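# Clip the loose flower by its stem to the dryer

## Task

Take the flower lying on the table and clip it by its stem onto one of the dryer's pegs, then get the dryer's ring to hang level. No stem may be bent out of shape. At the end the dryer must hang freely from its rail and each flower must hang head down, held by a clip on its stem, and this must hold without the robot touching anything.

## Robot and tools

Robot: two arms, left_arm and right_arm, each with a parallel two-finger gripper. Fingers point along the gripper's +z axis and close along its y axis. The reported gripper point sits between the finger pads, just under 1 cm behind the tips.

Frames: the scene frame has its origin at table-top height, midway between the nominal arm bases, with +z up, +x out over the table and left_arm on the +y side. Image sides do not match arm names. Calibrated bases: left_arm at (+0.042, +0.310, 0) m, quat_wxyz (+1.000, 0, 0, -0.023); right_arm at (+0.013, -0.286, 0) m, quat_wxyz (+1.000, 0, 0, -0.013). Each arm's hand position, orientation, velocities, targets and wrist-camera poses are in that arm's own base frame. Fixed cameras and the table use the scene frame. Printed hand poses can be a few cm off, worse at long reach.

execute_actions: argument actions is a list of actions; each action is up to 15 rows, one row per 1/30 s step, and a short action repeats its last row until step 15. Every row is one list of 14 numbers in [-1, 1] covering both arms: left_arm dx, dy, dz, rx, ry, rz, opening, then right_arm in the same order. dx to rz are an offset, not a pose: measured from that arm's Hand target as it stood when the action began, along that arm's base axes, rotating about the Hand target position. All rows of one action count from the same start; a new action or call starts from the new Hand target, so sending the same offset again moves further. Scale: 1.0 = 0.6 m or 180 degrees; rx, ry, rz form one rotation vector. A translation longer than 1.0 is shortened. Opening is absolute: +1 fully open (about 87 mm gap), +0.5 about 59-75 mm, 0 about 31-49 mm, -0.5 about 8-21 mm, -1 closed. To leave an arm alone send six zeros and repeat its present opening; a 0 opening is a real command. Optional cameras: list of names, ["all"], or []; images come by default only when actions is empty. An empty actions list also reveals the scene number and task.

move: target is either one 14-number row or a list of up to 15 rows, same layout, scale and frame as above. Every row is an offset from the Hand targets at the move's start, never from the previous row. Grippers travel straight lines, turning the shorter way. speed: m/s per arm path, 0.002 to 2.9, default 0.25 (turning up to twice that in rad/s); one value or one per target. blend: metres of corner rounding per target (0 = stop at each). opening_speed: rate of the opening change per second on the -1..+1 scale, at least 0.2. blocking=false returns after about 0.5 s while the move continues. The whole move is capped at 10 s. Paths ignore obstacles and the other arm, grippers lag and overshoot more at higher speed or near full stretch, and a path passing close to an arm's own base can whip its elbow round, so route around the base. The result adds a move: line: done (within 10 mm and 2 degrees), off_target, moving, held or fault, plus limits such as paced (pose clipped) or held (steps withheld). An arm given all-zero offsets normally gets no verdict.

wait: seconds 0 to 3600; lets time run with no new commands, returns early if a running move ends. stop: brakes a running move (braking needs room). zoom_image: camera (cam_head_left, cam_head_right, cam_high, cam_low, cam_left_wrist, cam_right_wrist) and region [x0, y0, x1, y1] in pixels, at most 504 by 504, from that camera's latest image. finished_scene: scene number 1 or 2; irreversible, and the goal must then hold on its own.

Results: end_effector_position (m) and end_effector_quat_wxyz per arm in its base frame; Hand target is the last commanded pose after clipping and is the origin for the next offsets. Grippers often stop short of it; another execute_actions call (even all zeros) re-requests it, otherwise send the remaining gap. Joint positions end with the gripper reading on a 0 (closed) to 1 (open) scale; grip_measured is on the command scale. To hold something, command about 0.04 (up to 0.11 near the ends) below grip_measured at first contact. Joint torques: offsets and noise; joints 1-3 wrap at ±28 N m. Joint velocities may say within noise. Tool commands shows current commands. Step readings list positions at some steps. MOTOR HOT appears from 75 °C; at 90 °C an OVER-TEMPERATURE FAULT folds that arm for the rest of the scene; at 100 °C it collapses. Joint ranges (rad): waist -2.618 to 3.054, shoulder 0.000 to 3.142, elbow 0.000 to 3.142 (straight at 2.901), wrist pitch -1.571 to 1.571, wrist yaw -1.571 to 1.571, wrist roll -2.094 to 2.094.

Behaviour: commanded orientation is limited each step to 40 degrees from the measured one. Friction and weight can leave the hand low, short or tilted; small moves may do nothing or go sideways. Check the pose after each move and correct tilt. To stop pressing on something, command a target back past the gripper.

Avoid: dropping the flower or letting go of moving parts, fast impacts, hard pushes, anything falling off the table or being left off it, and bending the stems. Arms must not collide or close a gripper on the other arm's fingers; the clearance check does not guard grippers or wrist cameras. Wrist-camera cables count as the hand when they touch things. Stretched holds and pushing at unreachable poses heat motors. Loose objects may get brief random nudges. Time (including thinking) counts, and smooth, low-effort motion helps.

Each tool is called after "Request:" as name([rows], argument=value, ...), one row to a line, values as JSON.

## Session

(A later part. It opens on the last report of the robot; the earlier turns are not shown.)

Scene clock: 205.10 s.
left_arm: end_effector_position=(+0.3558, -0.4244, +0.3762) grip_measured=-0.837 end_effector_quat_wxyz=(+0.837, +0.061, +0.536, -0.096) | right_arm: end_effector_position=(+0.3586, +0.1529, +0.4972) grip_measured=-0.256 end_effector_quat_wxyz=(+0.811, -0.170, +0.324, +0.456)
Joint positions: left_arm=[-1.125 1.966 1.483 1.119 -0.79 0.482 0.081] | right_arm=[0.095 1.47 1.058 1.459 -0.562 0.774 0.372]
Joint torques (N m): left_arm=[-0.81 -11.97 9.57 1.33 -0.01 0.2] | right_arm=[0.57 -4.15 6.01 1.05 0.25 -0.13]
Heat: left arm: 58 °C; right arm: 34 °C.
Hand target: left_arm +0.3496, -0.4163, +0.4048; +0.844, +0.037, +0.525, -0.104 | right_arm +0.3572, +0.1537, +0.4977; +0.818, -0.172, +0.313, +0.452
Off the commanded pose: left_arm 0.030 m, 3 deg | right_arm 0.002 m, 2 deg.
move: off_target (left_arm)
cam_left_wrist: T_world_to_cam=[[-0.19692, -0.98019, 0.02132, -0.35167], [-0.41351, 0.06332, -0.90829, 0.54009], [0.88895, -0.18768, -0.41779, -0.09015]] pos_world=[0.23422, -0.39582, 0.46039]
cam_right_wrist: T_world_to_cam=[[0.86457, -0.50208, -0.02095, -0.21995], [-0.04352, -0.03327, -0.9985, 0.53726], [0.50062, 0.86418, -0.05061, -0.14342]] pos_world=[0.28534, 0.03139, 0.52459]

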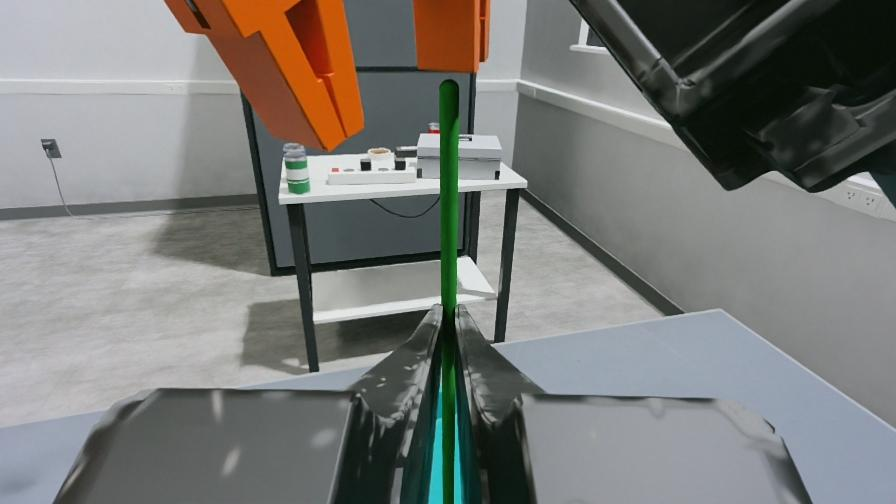

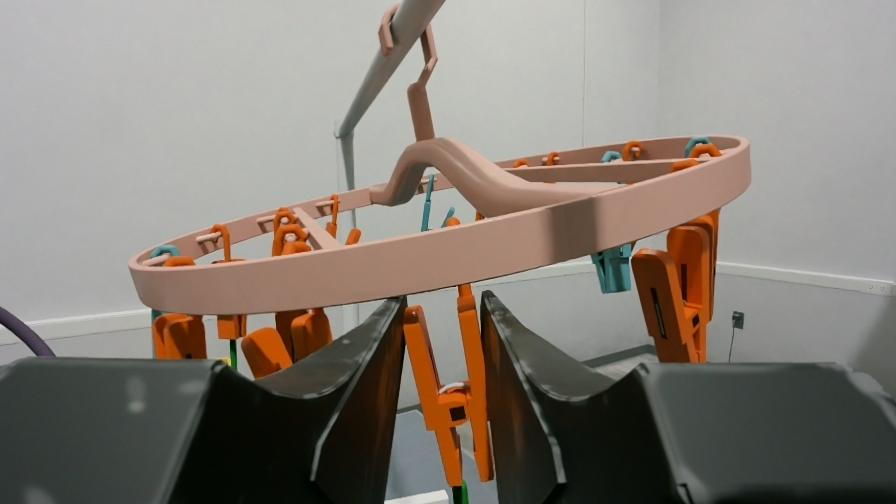

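Request:
move(target=[0.006, -0.007, 0, 0, 0, 0, -0.95, 0, 0, 0, 0, 0, 0, -0.6], speed=0.05, cameras=["cam_left_wrist", "cam_right_wrist"])

Scene clock: 212.53 s.
left_arm: end_effector_position=(+0.3565, -0.4249, +0.3804) grip_measured=-0.837 end_effector_quat_wxyz=(+0.836, +0.060, +0.537, -0.095) | right_arm: end_effector_position=(+0.3578, +0.1524, +0.4983) grip_measured=-0.256 end_effector_quat_wxyz=(+0.813, -0.169, +0.321, +0.455)
Joint positions: left_arm=[-1.125 1.966 1.503 1.098 -0.794 0.482 0.081] | right_arm=[0.095 1.47 1.058 1.465 -0.558 0.774 0.372]
Joint torques (N m): left_arm=[-0.51 -10.32 10.18 1.46 0.06 0.17] | right_arm=[0.58 -4.14 6.02 0.98 0.23 -0.14]
Heat: left arm: 57 °C; right arm: 34 °C.
Hand target: left_arm +0.3533, -0.4204, +0.4048; +0.844, +0.037, +0.525, -0.104 | right_arm +0.3573, +0.1538, +0.4977; +0.817, -0.172, +0.313, +0.452
Off the commanded pose: left_arm 0.025 m, 3 deg | right_arm 0.002 m, 1 deg.
move: off_target (left_arm)
cam_left_wrist: T_world_to_cam=[[-0.19367, -0.98084, 0.02111, -0.35352], [-0.41605, 0.06263, -0.90718, 0.54438], [0.88848, -0.18448, -0.42021, -0.08666]] pos_world=[0.23502, -0.39683, 0.4649]
cam_right_wrist: T_world_to_cam=[[0.86375, -0.50361, -0.01787, -0.22058], [-0.03778, -0.02936, -0.99885, 0.53595], [0.50251, 0.86343, -0.04439, -0.14621]] pos_world=[0.28425, 0.03089, 0.5249]

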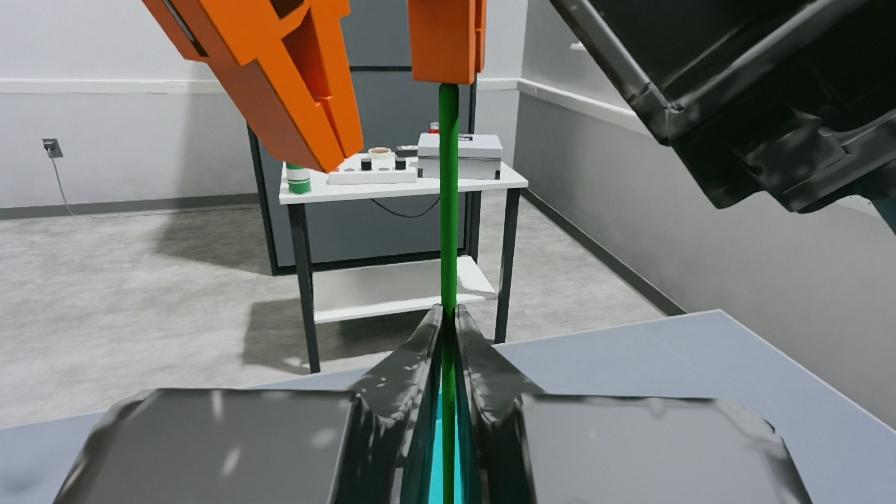

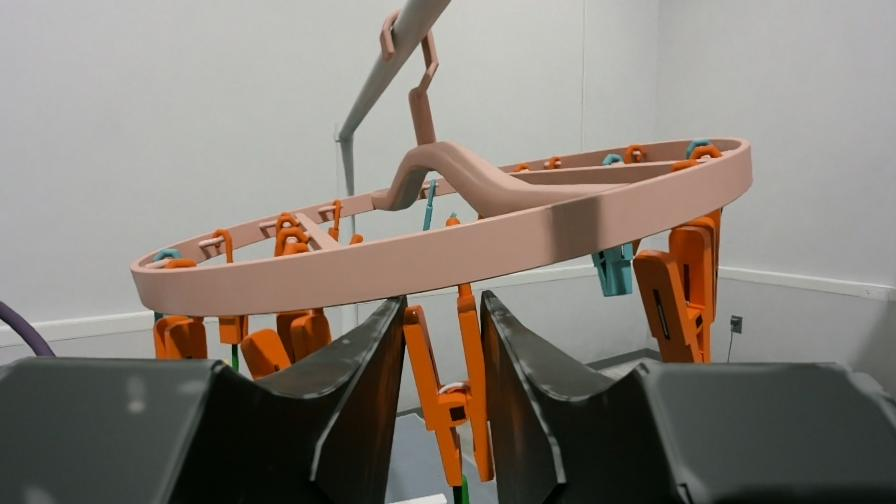

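Request:
zoom_image(camera="cam_right_wrist", region=[400, 394, 510, 504])

Request:
zoom_image(camera="cam_left_wrist", region=[330, 0, 530, 160])

Scaled by 4.582 from the camera's image (finer frame: 1280x720).

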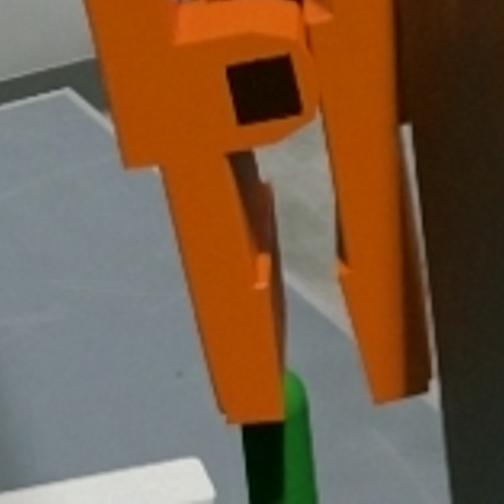

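Scaled by 2.520 from the camera's image (finer frame: 1280x720).

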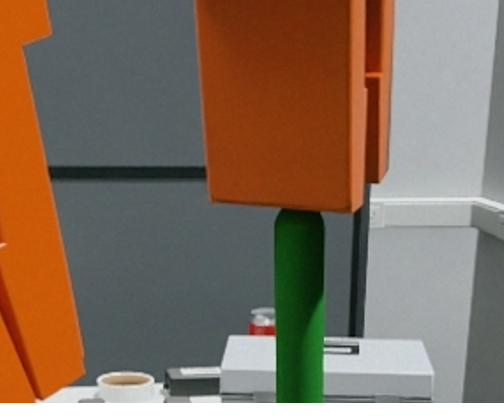

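Request:
move(target=[0.010, -0.0075, -0.005, 0, 0, 0, -0.95, 0, 0, 0, 0, 0, 0, -0.6], speed=0.05, cameras=["cam_left_wrist", "cam_right_wrist"])

Request:
zoom_image(camera="cam_right_wrist", region=[400, 394, 510, 504])

Request:
zoom_image(camera="cam_left_wrist", region=[330, 0, 530, 160])

Scene clock: 217.97 s.
left_arm: end_effector_position=(+0.3576, -0.4270, +0.3829) grip_measured=-0.837 end_effector_quat_wxyz=(+0.836, +0.060, +0.538, -0.094) | right_arm: end_effector_position=(+0.3572, +0.1514, +0.4999) grip_measured=-0.256 end_effector_quat_wxyz=(+0.816, -0.167, +0.317, +0.454)
Joint positions: left_arm=[-1.125 1.972 1.524 1.082 -0.795 0.482 0.081] | right_arm=[0.095 1.47 1.058 1.472 -0.551 0.773 0.372]
Joint torques (N m): left_arm=[0.25 -8.66 10.62 1.57 0.14 0.1] | right_arm=[0.55 -4.03 5.97 0.92 0.16 -0.12]
Heat: left arm: 57 °C; right arm: 34 °C.
Hand target: left_arm +0.3593, -0.4249, +0.4018; +0.844, +0.037, +0.525, -0.104 | right_arm +0.3572, +0.1538, +0.4977; +0.817, -0.172, +0.313, +0.452
Off the commanded pose: left_arm 0.019 m, 3 deg | right_arm 0.003 m, 1 deg.
move: off_target (left_arm)
cam_left_wrist: T_world_to_cam=[[-0.19282, -0.98102, 0.02032, -0.35551], [-0.41725, 0.06323, -0.90659, 0.54772], [0.8881, -0.18329, -0.42152, -0.08584]] pos_world=[0.23622, -0.39913, 0.4676]
cam_right_wrist: T_world_to_cam=[[0.86198, -0.5067, -0.01557, -0.22053], [-0.03143, -0.02276, -0.99925, 0.5344], [0.50597, 0.86182, -0.03555, -0.15034]] pos_world=[0.28296, 0.02999, 0.52522]

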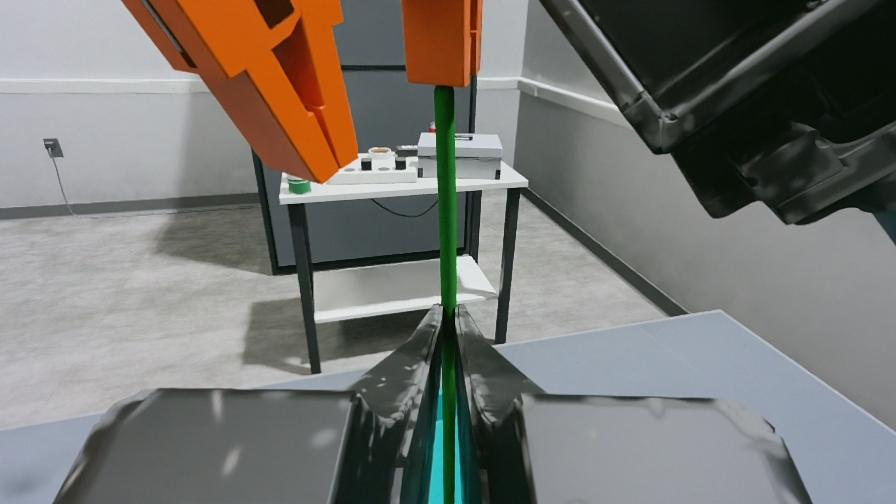

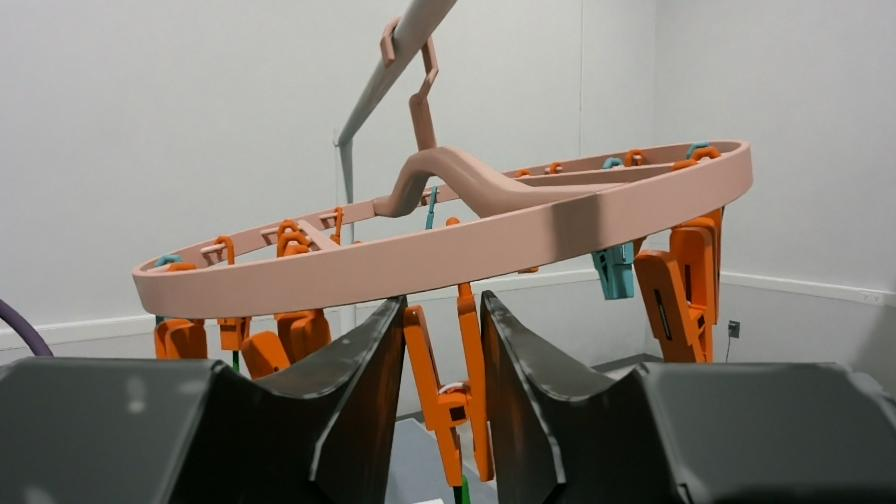

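Scaled by 4.582 from the camera's image (finer frame: 1280x720).

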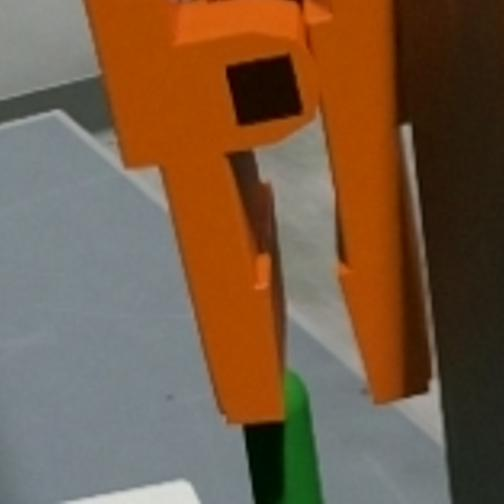

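Scaled by 2.520 from the camera's image (finer frame: 1280x720).

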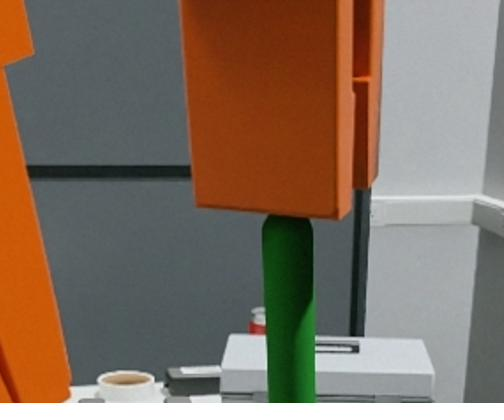

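Request:
move([
  [0, 0, -0.03, 0, 0, 0, -0.95, 0, 0, 0, 0, 0, 0, -0.6],
  [0.009, -0.0055, -0.03, 0, 0, 0, -0.95, 0, 0, 0, 0, 0, 0, -0.6],
], speed=0.05, cameras=["cam_left_wrist", "cam_right_wrist"])

Request:
zoom_image(camera="cam_right_wrist", region=[400, 394, 510, 504])

Request:
zoom_image(camera="cam_left_wrist", region=[330, 0, 530, 160])

Scene clock: 220.83 s.
left_arm: end_effector_position=(+0.3611, -0.4300, +0.3743) grip_measured=-0.837 end_effector_quat_wxyz=(+0.838, +0.053, +0.534, -0.097) | right_arm: end_effector_position=(+0.3573, +0.1514, +0.4999) grip_measured=-0.258 end_effector_quat_wxyz=(+0.816, -0.167, +0.317, +0.454)
Joint positions: left_arm=[-1.122 2.005 1.524 1.131 -0.795 0.482 0.081] | right_arm=[0.095 1.47 1.058 1.471 -0.551 0.773 0.371]
Joint torques (N m): left_arm=[0.7 -8.59 8.84 1.55 0.22 0.03] | right_arm=[0.55 -4.07 5.97 0.91 0.15 -0.13]
Heat: left arm: 56 °C; right arm: 34 °C.
Hand target: left_arm +0.3647, -0.4282, +0.3839; +0.844, +0.037, +0.525, -0.104 | right_arm +0.3573, +0.1538, +0.4977; +0.817, -0.173, +0.313, +0.452
Off the commanded pose: left_arm 0.010 m, 2 deg | right_arm 0.003 m, 1 deg.
move: done
cam_left_wrist: T_world_to_cam=[[-0.18962, -0.98128, 0.03373, -0.36382], [-0.41087, 0.0481, -0.91042, 0.53425], [0.89176, -0.18649, -0.4123, -0.09922]] pos_world=[0.239, -0.40122, 0.45776]
cam_right_wrist: T_world_to_cam=[[0.86186, -0.5069, -0.01568, -0.22052], [-0.03168, -0.02295, -0.99923, 0.53447], [0.50616, 0.8617, -0.03584, -0.15029]] pos_world=[0.28306, 0.02999, 0.52522]

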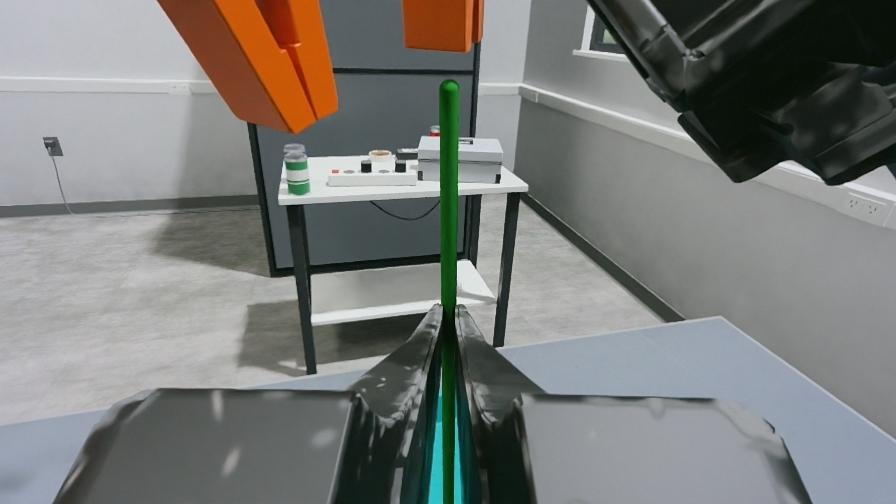

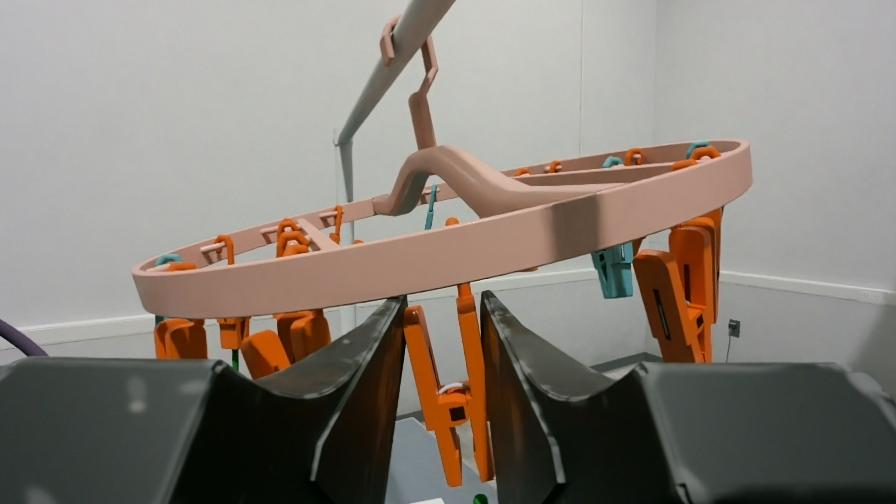

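Scaled by 4.582 from the camera's image (finer frame: 1280x720).

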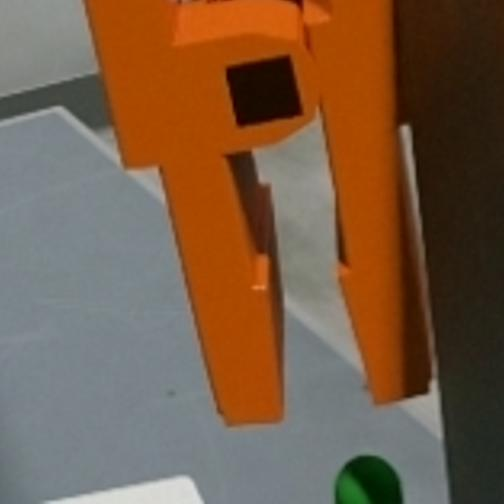

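Scaled by 2.520 from the camera's image (finer frame: 1280x720).

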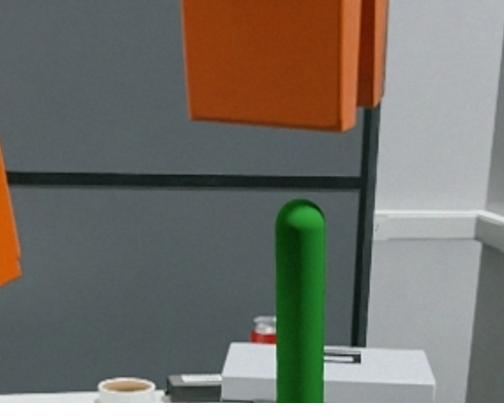

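Request:
move(target=[-0.0025, 0.002, 0.018, 0, 0, 0, -0.95, 0, 0, 0, 0, 0, 0, -0.6], speed=0.05, cameras=["cam_left_wrist", "cam_right_wrist"])

Request:
zoom_image(camera="cam_right_wrist", region=[400, 394, 510, 504])

Request:
zoom_image(camera="cam_left_wrist", region=[330, 0, 530, 160])

Scene clock: 224.53 s.
left_arm: end_effector_position=(+0.3613, -0.4305, +0.3767) grip_measured=-0.837 end_effector_quat_wxyz=(+0.838, +0.053, +0.534, -0.097) | right_arm: end_effector_position=(+0.3573, +0.1514, +0.4999) grip_measured=-0.258 end_effector_quat_wxyz=(+0.816, -0.167, +0.317, +0.454)
Joint positions: left_arm=[-1.122 2.005 1.533 1.122 -0.795 0.482 0.081] | right_arm=[0.095 1.47 1.058 1.471 -0.551 0.773 0.371]
Joint torques (N m): left_arm=[0.5 -10.03 9.72 1.29 0.2 0.06] | right_arm=[0.55 -4.04 6.02 0.91 0.14 -0.12]
Heat: left arm: 56 °C; right arm: 34 °C.
Hand target: left_arm +0.3632, -0.4270, +0.3946; +0.844, +0.037, +0.525, -0.104 | right_arm +0.3573, +0.1538, +0.4977; +0.817, -0.173, +0.313, +0.452
Off the commanded pose: left_arm 0.018 m, 2 deg | right_arm 0.003 m, 1 deg.
move: off_target (left_arm)
cam_left_wrist: T_world_to_cam=[[-0.18968, -0.98126, 0.03403, -0.36447], [-0.41071, 0.04781, -0.91051, 0.53633], [0.89182, -0.18668, -0.41208, -0.09873]] pos_world=[0.2392, -0.40172, 0.46005]
cam_right_wrist: T_world_to_cam=[[0.86186, -0.5069, -0.01568, -0.22052], [-0.03168, -0.02295, -0.99923, 0.53447], [0.50616, 0.8617, -0.03584, -0.15029]] pos_world=[0.28306, 0.02999, 0.52522]

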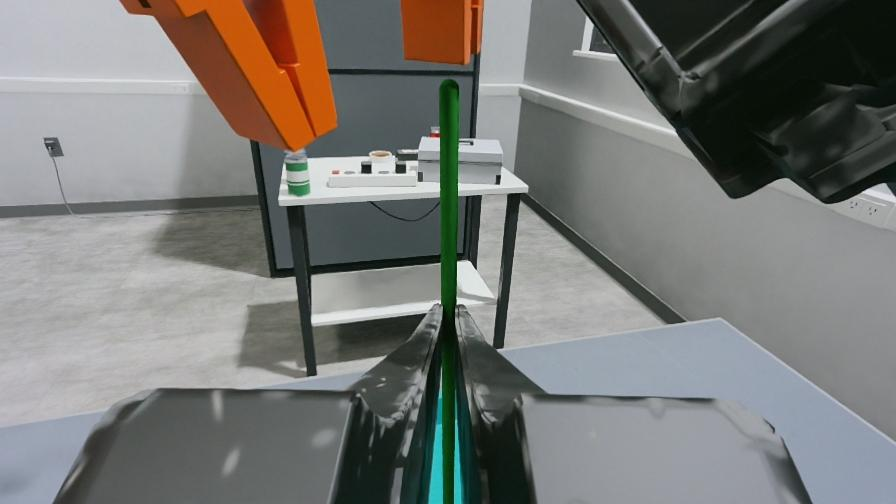

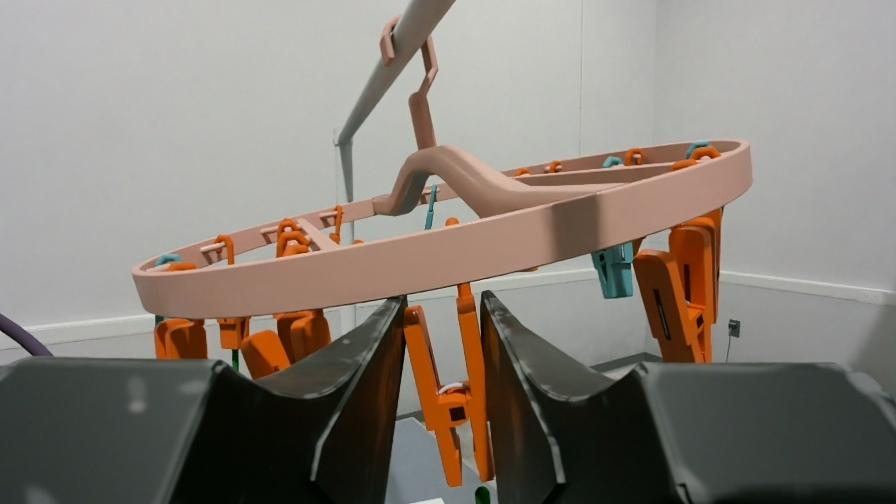

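Scaled by 4.582 from the camera's image (finer frame: 1280x720).

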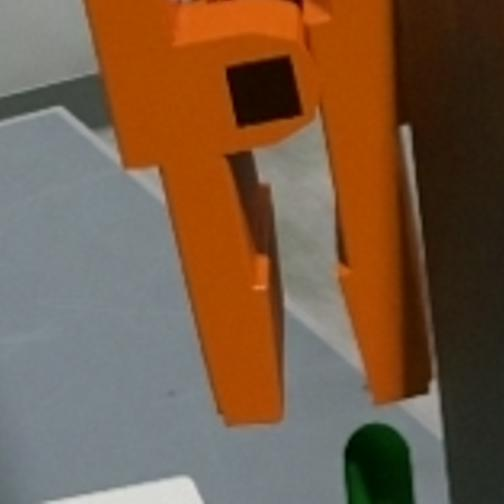

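Scaled by 2.520 from the camera's image (finer frame: 1280x720).

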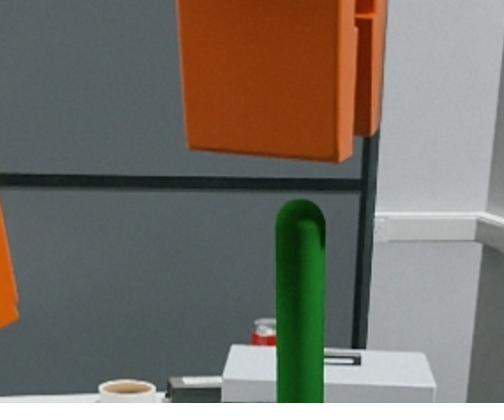

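Request:
move(target=[-0.006, 0.007, 0.008, 0, 0, 0, -0.95, 0, 0, 0, 0, 0, 0, -0.6], speed=0.05, cameras=["cam_left_wrist", "cam_right_wrist"])

Request:
zoom_image(camera="cam_right_wrist", region=[400, 394, 510, 504])

Request:
zoom_image(camera="cam_left_wrist", region=[330, 0, 530, 160])

Scene clock: 226.87 s.
left_arm: end_effector_position=(+0.3616, -0.4310, +0.3755) grip_measured=-0.837 end_effector_quat_wxyz=(+0.837, +0.056, +0.535, -0.095) | right_arm: end_effector_position=(+0.3573, +0.1514, +0.4999) grip_measured=-0.258 end_effector_quat_wxyz=(+0.816, -0.167, +0.317, +0.454)
Joint positions: left_arm=[-1.122 2.005 1.533 1.115 -0.795 0.482 0.081] | right_arm=[0.095 1.47 1.058 1.471 -0.551 0.773 0.371]
Joint torques (N m): left_arm=[0.21 -12.07 8.54 1.3 0.17 0.08] | right_arm=[0.58 -4.07 6 0.93 0.15 -0.13]
Heat: left arm: 56 °C; right arm: 34 °C.
Hand target: left_arm +0.3596, -0.4228, +0.3994; +0.844, +0.037, +0.525, -0.104 | right_arm +0.3573, +0.1538, +0.4977; +0.817, -0.173, +0.313, +0.452
Off the commanded pose: left_arm 0.025 m, 3 deg | right_arm 0.003 m, 1 deg.
move: off_target (left_arm)
cam_left_wrist: T_world_to_cam=[[-0.18958, -0.98145, 0.02854, -0.36292], [-0.41342, 0.05343, -0.90897, 0.53826], [0.89058, -0.18413, -0.41588, -0.09655]] pos_world=[0.23971, -0.40273, 0.45947]
cam_right_wrist: T_world_to_cam=[[0.86186, -0.5069, -0.01568, -0.22052], [-0.03168, -0.02295, -0.99923, 0.53447], [0.50616, 0.8617, -0.03584, -0.15029]] pos_world=[0.28306, 0.02999, 0.52522]

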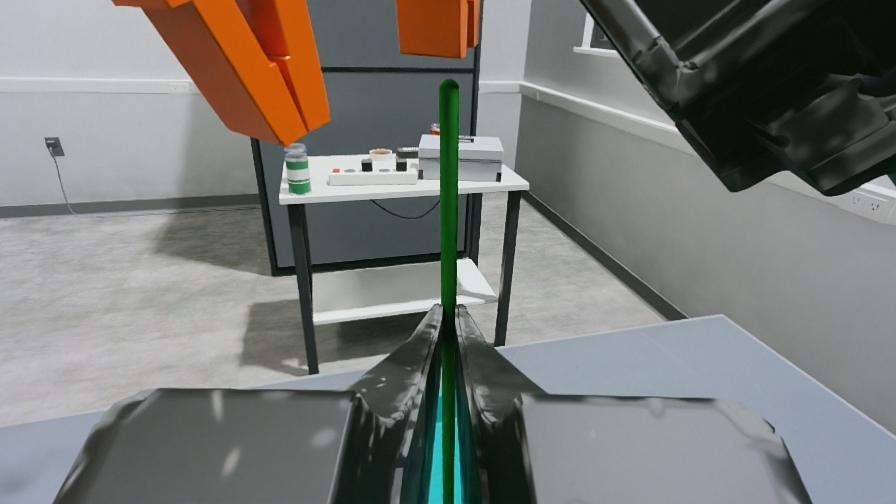

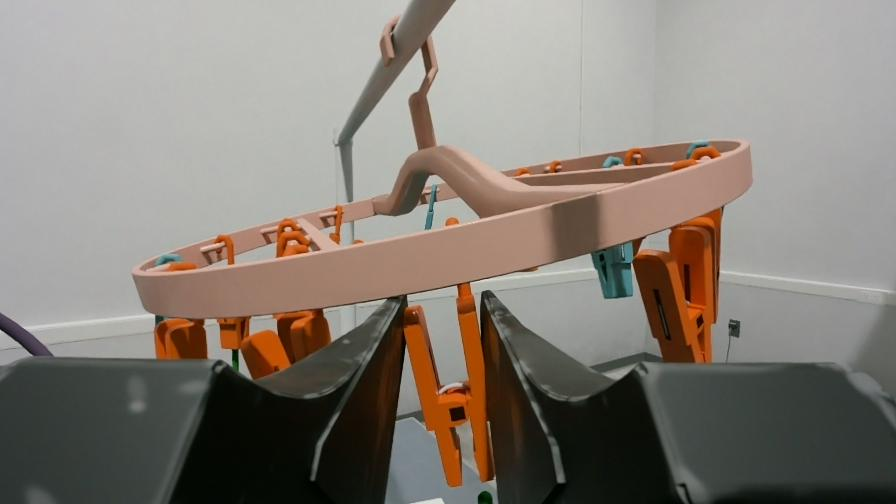

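Scaled by 4.582 from the camera's image (finer frame: 1280x720).

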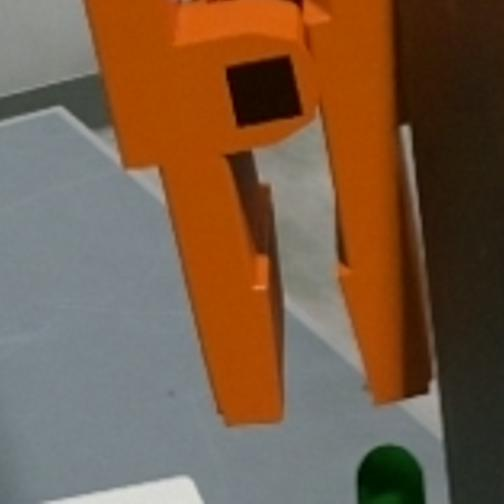

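Scaled by 2.520 from the camera's image (finer frame: 1280x720).

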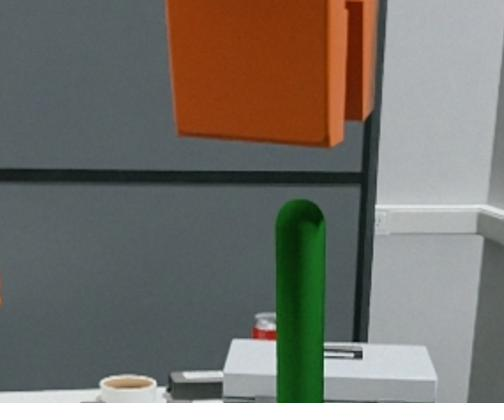

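Request:
move([
  [0.009, -0.0103, -0.034, 0, 0, 0, -0.95, 0, 0, 0, 0, 0, 0, -0.6],
  [-0.003, -0.0008, 0.003, 0, 0, 0, -0.95, 0, 0, 0, 0, 0, 0, -0.6],
], speed=0.06, cameras=["cam_left_wrist", "cam_right_wrist"])

Request:
zoom_image(camera="cam_right_wrist", region=[400, 394, 510, 504])

Request:
zoom_image(camera="cam_left_wrist", region=[330, 0, 530, 160])

Scene clock: 233.77 s.
left_arm: end_effector_position=(+0.3617, -0.4312, +0.3750) grip_measured=-0.837 end_effector_quat_wxyz=(+0.837, +0.057, +0.536, -0.094) | right_arm: end_effector_position=(+0.3573, +0.1514, +0.4999) grip_measured=-0.258 end_effector_quat_wxyz=(+0.816, -0.167, +0.317, +0.454)
Joint positions: left_arm=[-1.122 2.005 1.533 1.112 -0.795 0.482 0.081] | right_arm=[0.095 1.47 1.058 1.471 -0.551 0.773 0.371]
Joint torques (N m): left_arm=[-0.2 -12.27 8.84 1.31 0.13 0.11] | right_arm=[0.59 -4.08 6 0.92 0.16 -0.13]
Heat: left arm: 56 °C; right arm: 34 °C.
Hand target: left_arm +0.3578, -0.4233, +0.4011; +0.844, +0.037, +0.525, -0.104 | right_arm +0.3573, +0.1538, +0.4977; +0.817, -0.173, +0.313, +0.452
Off the commanded pose: left_arm 0.028 m, 3 deg | right_arm 0.003 m, 1 deg.
move: off_target (left_arm)
cam_left_wrist: T_world_to_cam=[[-0.18951, -0.98153, 0.02607, -0.36219], [-0.4146, 0.05593, -0.90828, 0.53908], [0.89005, -0.18293, -0.41755, -0.09555]] pos_world=[0.23991, -0.40313, 0.45918]
cam_right_wrist: T_world_to_cam=[[0.86186, -0.5069, -0.01568, -0.22052], [-0.03168, -0.02295, -0.99923, 0.53447], [0.50616, 0.8617, -0.03584, -0.15029]] pos_world=[0.28306, 0.02999, 0.52522]

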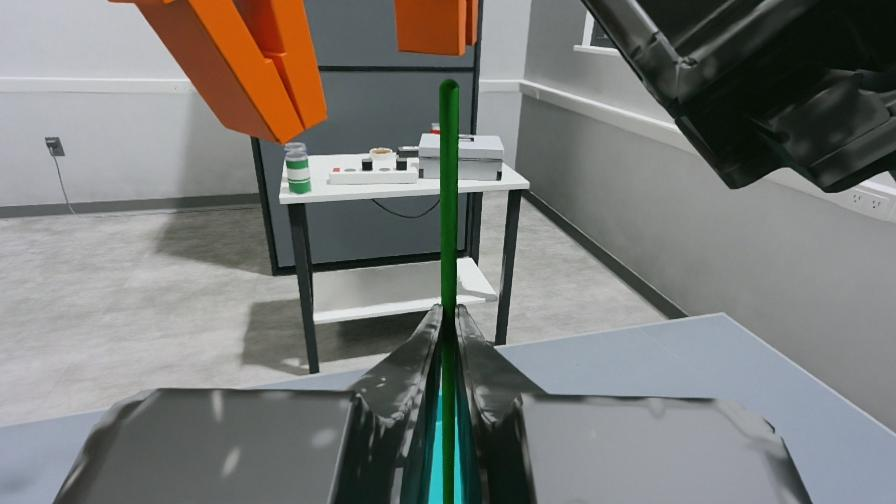

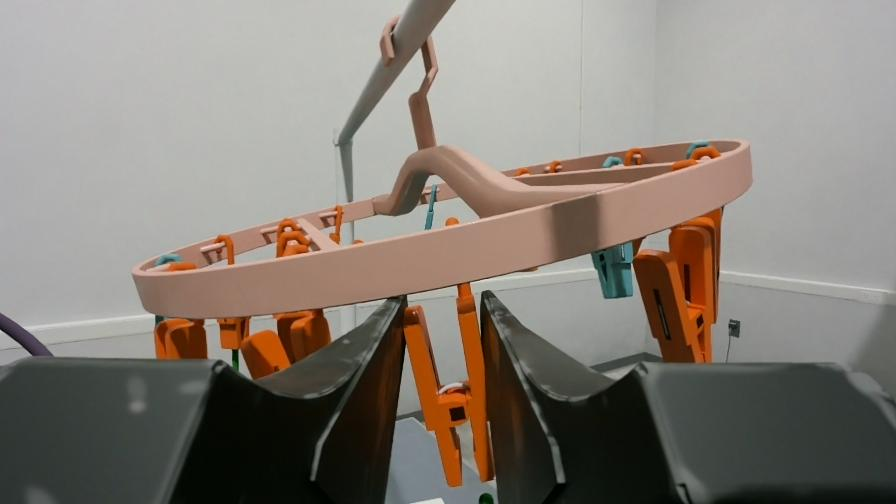

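Scaled by 4.582 from the camera's image (finer frame: 1280x720).

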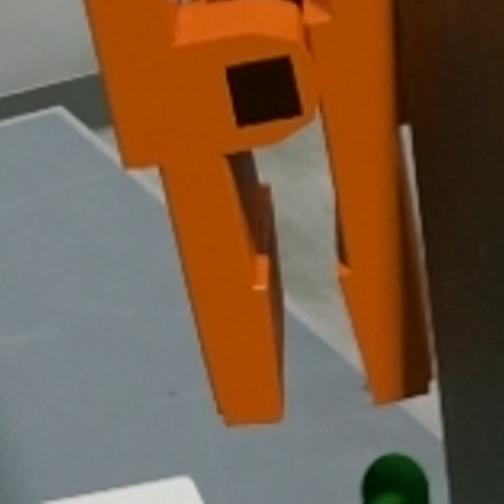

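Scaled by 2.520 from the camera's image (finer frame: 1280x720).

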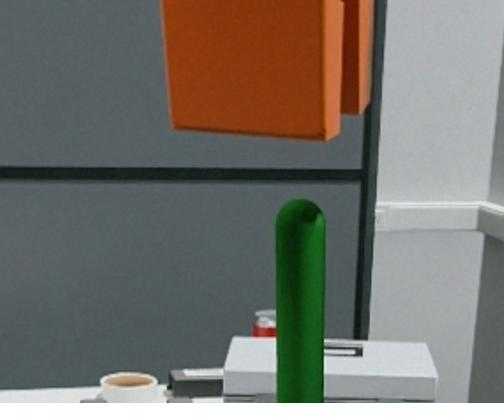

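Request:
move(target=[-0.002, 0.0025, 0.0167, 0, 0, 0, -0.95, 0, 0, 0, 0, 0, 0, -0.6], speed=0.06)

Scene clock: 235.60 s.
left_arm: end_effector_position=(+0.3627, -0.4333, +0.3698) grip_measured=-0.837 end_effector_quat_wxyz=(+0.832, +0.068, +0.543, -0.087) | right_arm: end_effector_position=(+0.3573, +0.1514, +0.4999) grip_measured=-0.258 end_effector_quat_wxyz=(+0.816, -0.167, +0.317, +0.454)
Joint positions: left_arm=[-1.122 2.005 1.533 1.082 -0.795 0.482 0.081] | right_arm=[0.095 1.47 1.058 1.471 -0.551 0.773 0.371]
Joint torques (N m): left_arm=[-0.28 -13.78 10.17 1.36 0.11 0.13] | right_arm=[0.62 -4.07 6.02 0.92 0.14 -0.12]
Heat: left arm: 56 °C; right arm: 34 °C.
Hand target: left_arm +0.3566, -0.4218, +0.4112; +0.844, +0.037, +0.525, -0.104 | right_arm +0.3573, +0.1538, +0.4977; +0.817, -0.173, +0.313, +0.452
Off the commanded pose: left_arm 0.043 m, 5 deg | right_arm 0.003 m, 1 deg.
move: off_target (left_arm)

Request:
move([
  [0.01, -0.012, -0.09, 0, 0, 0, -0.95, 0, 0, 0, 0, 0, 0, -0.6],
], speed=0.1)

Request:
move([
  [-0.006, 0.010, 0.066, 0, 0, 0, -0.95, 0, 0, 0, 0, 0, 0, -0.6],
], speed=0.1, cameras=["cam_left_wrist", "cam_right_wrist"])

Request:
zoom_image(camera="cam_right_wrist", region=[400, 394, 510, 504])

Request:
zoom_image(camera="cam_left_wrist", region=[330, 0, 530, 160])

Scene clock: 238.63 s.
left_arm: end_effector_position=(+0.3612, -0.4302, +0.3608) grip_measured=-0.837 end_effector_quat_wxyz=(+0.842, +0.043, +0.528, -0.103) | right_arm: end_effector_position=(+0.3573, +0.1514, +0.4999) grip_measured=-0.258 end_effector_quat_wxyz=(+0.816, -0.167, +0.317, +0.454)
Joint positions: left_arm=[-1.122 2.033 1.491 1.221 -0.795 0.482 0.081] | right_arm=[0.095 1.47 1.058 1.471 -0.551 0.773 0.371]
Joint torques (N m): left_arm=[0.23 -8.72 5.78 1.6 0.18 0.07] | right_arm=[0.59 -4.1 5.96 0.93 0.16 -0.12]
Heat: left arm: 56 °C; right arm: 34 °C.
Hand target: left_arm +0.3625, -0.4289, +0.3574; +0.844, +0.037, +0.525, -0.105 | right_arm +0.3573, +0.1538, +0.4977; +0.817, -0.173, +0.313, +0.452
Off the commanded pose: left_arm 0.004 m, 1 deg | right_arm 0.003 m, 1 deg.
move: done

Scene clock: 239.77 s.
left_arm: end_effector_position=(+0.3636, -0.4351, +0.3554) grip_measured=-0.837 end_effector_quat_wxyz=(+0.832, +0.068, +0.543, -0.087) | right_arm: end_effector_position=(+0.3573, +0.1514, +0.4999) grip_measured=-0.258 end_effector_quat_wxyz=(+0.816, -0.167, +0.317, +0.454)
Joint positions: left_arm=[-1.122 2.026 1.506 1.13 -0.795 0.482 0.081] | right_arm=[0.095 1.47 1.058 1.471 -0.551 0.773 0.371]
Joint torques (N m): left_arm=[0.08 -14.24 9.65 1.36 0.15 0.09] | right_arm=[0.65 -4.1 6.01 0.91 0.15 -0.12]
Heat: left arm: 57 °C; right arm: 34 °C.
Hand target: left_arm +0.3589, -0.4230, +0.3969; +0.844, +0.037, +0.525, -0.104 | right_arm +0.3573, +0.1538, +0.4977; +0.817, -0.173, +0.313, +0.452
Off the commanded pose: left_arm 0.044 m, 5 deg | right_arm 0.003 m, 1 deg.
move: off_target (left_arm)
cam_left_wrist: T_world_to_cam=[[-0.18929, -0.98192, 0.00098, -0.35651], [-0.42693, 0.0814, -0.90061, 0.53513], [0.88425, -0.17089, -0.43462, -0.09279]] pos_world=[0.24303, -0.40948, 0.44197]
cam_right_wrist: T_world_to_cam=[[0.86186, -0.5069, -0.01568, -0.22052], [-0.03168, -0.02295, -0.99923, 0.53447], [0.50616, 0.8617, -0.03584, -0.15029]] pos_world=[0.28306, 0.02999, 0.52522]

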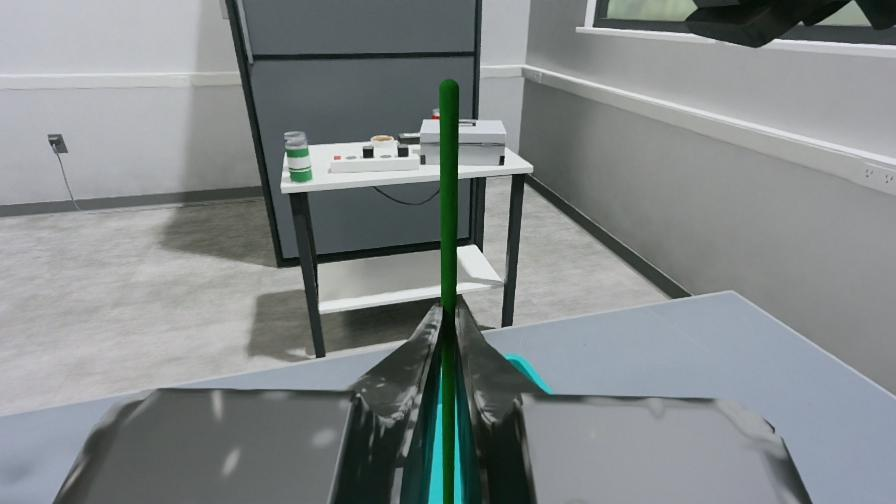

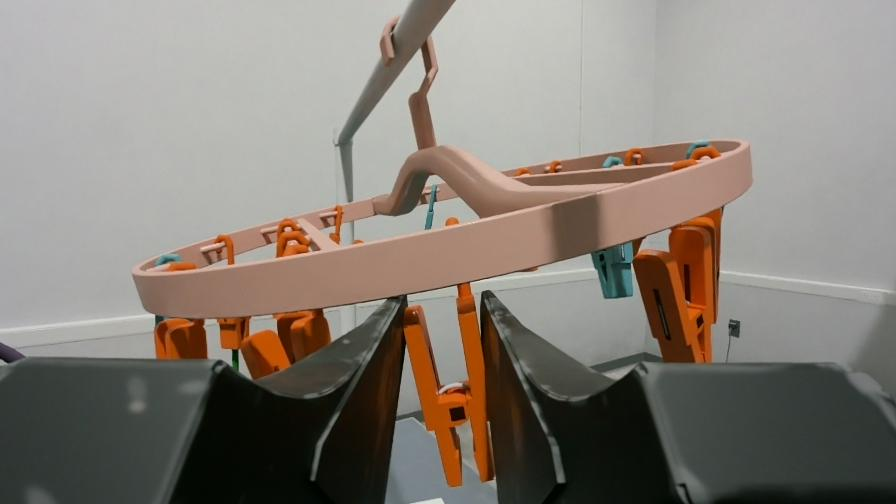

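Scaled by 4.582 from the camera's image (finer frame: 1280x720).

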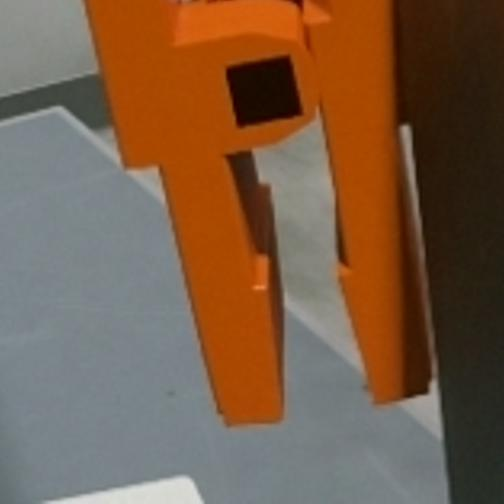

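Scaled by 2.520 from the camera's image (finer frame: 1280x720).

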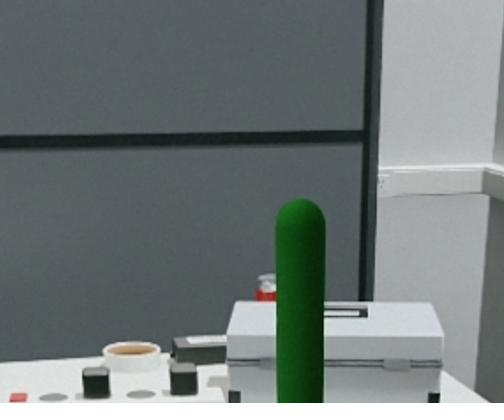

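Request:
move([
  [-0.003, 0.004, 0.03, 0, 0, 0, -0.95, 0, 0, 0, 0, 0, 0, -0.6],
], speed=0.1)

Scene clock: 242.57 s.
left_arm: end_effector_position=(+0.3622, -0.4323, +0.3785) grip_measured=-0.837 end_effector_quat_wxyz=(+0.834, +0.064, +0.541, -0.090) | right_arm: end_effector_position=(+0.3573, +0.1514, +0.4999) grip_measured=-0.258 end_effector_quat_wxyz=(+0.816, -0.167, +0.317, +0.454)
Joint positions: left_arm=[-1.122 1.997 1.551 1.066 -0.795 0.482 0.081] | right_arm=[0.095 1.47 1.058 1.471 -0.551 0.773 0.371]
Joint torques (N m): left_arm=[-0.05 -13.38 9.54 1.35 0.14 0.11] | right_arm=[0.54 -4.1 5.98 0.93 0.16 -0.14]
Heat: left arm: 58 °C; right arm: 34 °C.
Hand target: left_arm +0.3572, -0.4206, +0.4149; +0.844, +0.037, +0.525, -0.104 | right_arm +0.3573, +0.1538, +0.4977; +0.817, -0.173, +0.313, +0.452
Off the commanded pose: left_arm 0.039 m, 4 deg | right_arm 0.003 m, 1 deg.
move: off_target (left_arm)

Request:
execute_actions(actions=[], cameras=["cam_left_wrist", "cam_right_wrist"])

Request:
zoom_image(camera="cam_right_wrist", region=[400, 394, 510, 504])

Request:
zoom_image(camera="cam_left_wrist", region=[330, 0, 530, 160])

Scene clock: 243.57 s.
left_arm: end_effector_position=(+0.3622, -0.4323, +0.3784) grip_measured=-0.837 end_effector_quat_wxyz=(+0.834, +0.064, +0.541, -0.089) | right_arm: end_effector_position=(+0.3573, +0.1514, +0.4999) grip_measured=-0.258 end_effector_quat_wxyz=(+0.816, -0.167, +0.317, +0.454)
Joint positions: left_arm=[-1.122 1.997 1.551 1.065 -0.795 0.482 0.081] | right_arm=[0.095 1.47 1.058 1.471 -0.551 0.773 0.371]
Joint velocities: within noise
Joint torques (N m): left_arm=[-0.05 -13.39 9.54 1.34 0.14 0.1] | right_arm=[0.62 -4.04 5.98 0.92 0.15 -0.12]
Heat: left arm: 59 °C; right arm: 34 °C.
Hand target: left_arm +0.3572, -0.4206, +0.4148; +0.844, +0.037, +0.525, -0.104 | right_arm +0.3573, +0.1538, +0.4977; +0.817, -0.173, +0.313, +0.452
Tool commands: left_gripper/opening=-0.95 right_gripper/opening=-0.6
Off the commanded pose: left_arm 0.039 m, 4 deg | right_arm 0.003 m, 1 deg.
camera_calibration:
cam_left_wrist: T_world_to_cam=[[-0.18935, -0.98187, 0.00864, -0.35692], [-0.42319, 0.07367, -0.90304, 0.55126], [0.88603, -0.17465, -0.42947, -0.08535]] pos_world=[0.24132, -0.40596, 0.46424]
cam_right_wrist: T_world_to_cam=[[0.86186, -0.5069, -0.01568, -0.22052], [-0.03168, -0.02295, -0.99923, 0.53447], [0.50616, 0.8617, -0.03584, -0.15029]] pos_world=[0.28306, 0.02999, 0.52522]
Images, in order (width x height): cam_left_wrist 896x504, cam_right_wrist 896x504.

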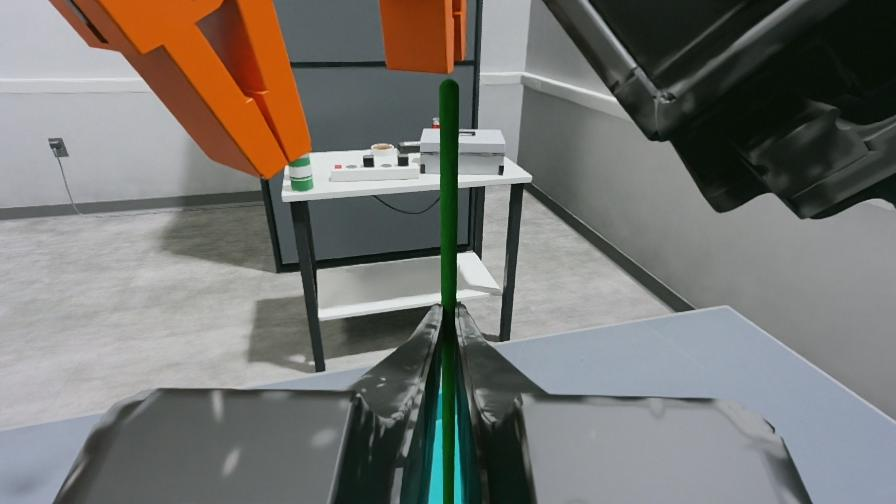

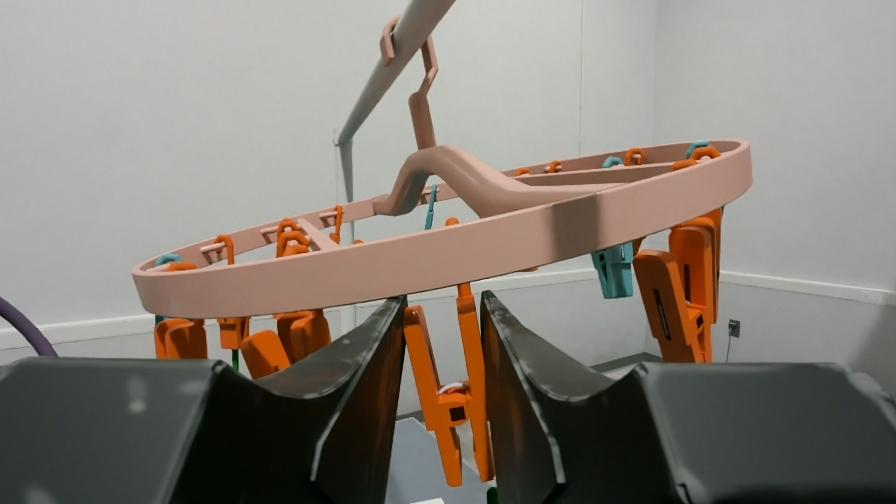

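Scaled by 4.582 from the camera's image (finer frame: 1280x720).

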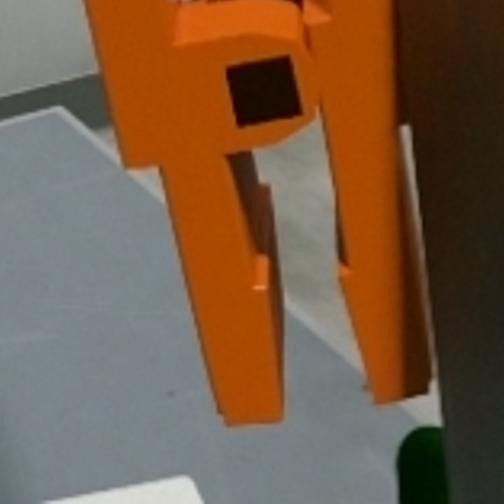

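Scaled by 2.520 from the camera's image (finer frame: 1280x720).

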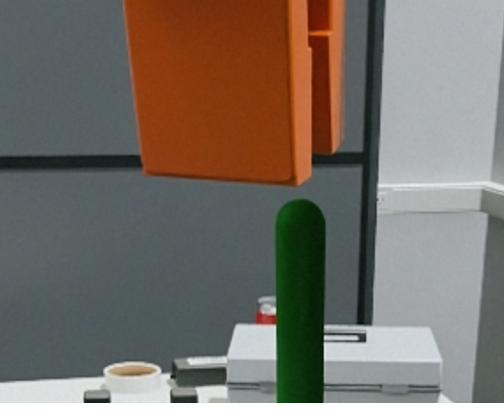

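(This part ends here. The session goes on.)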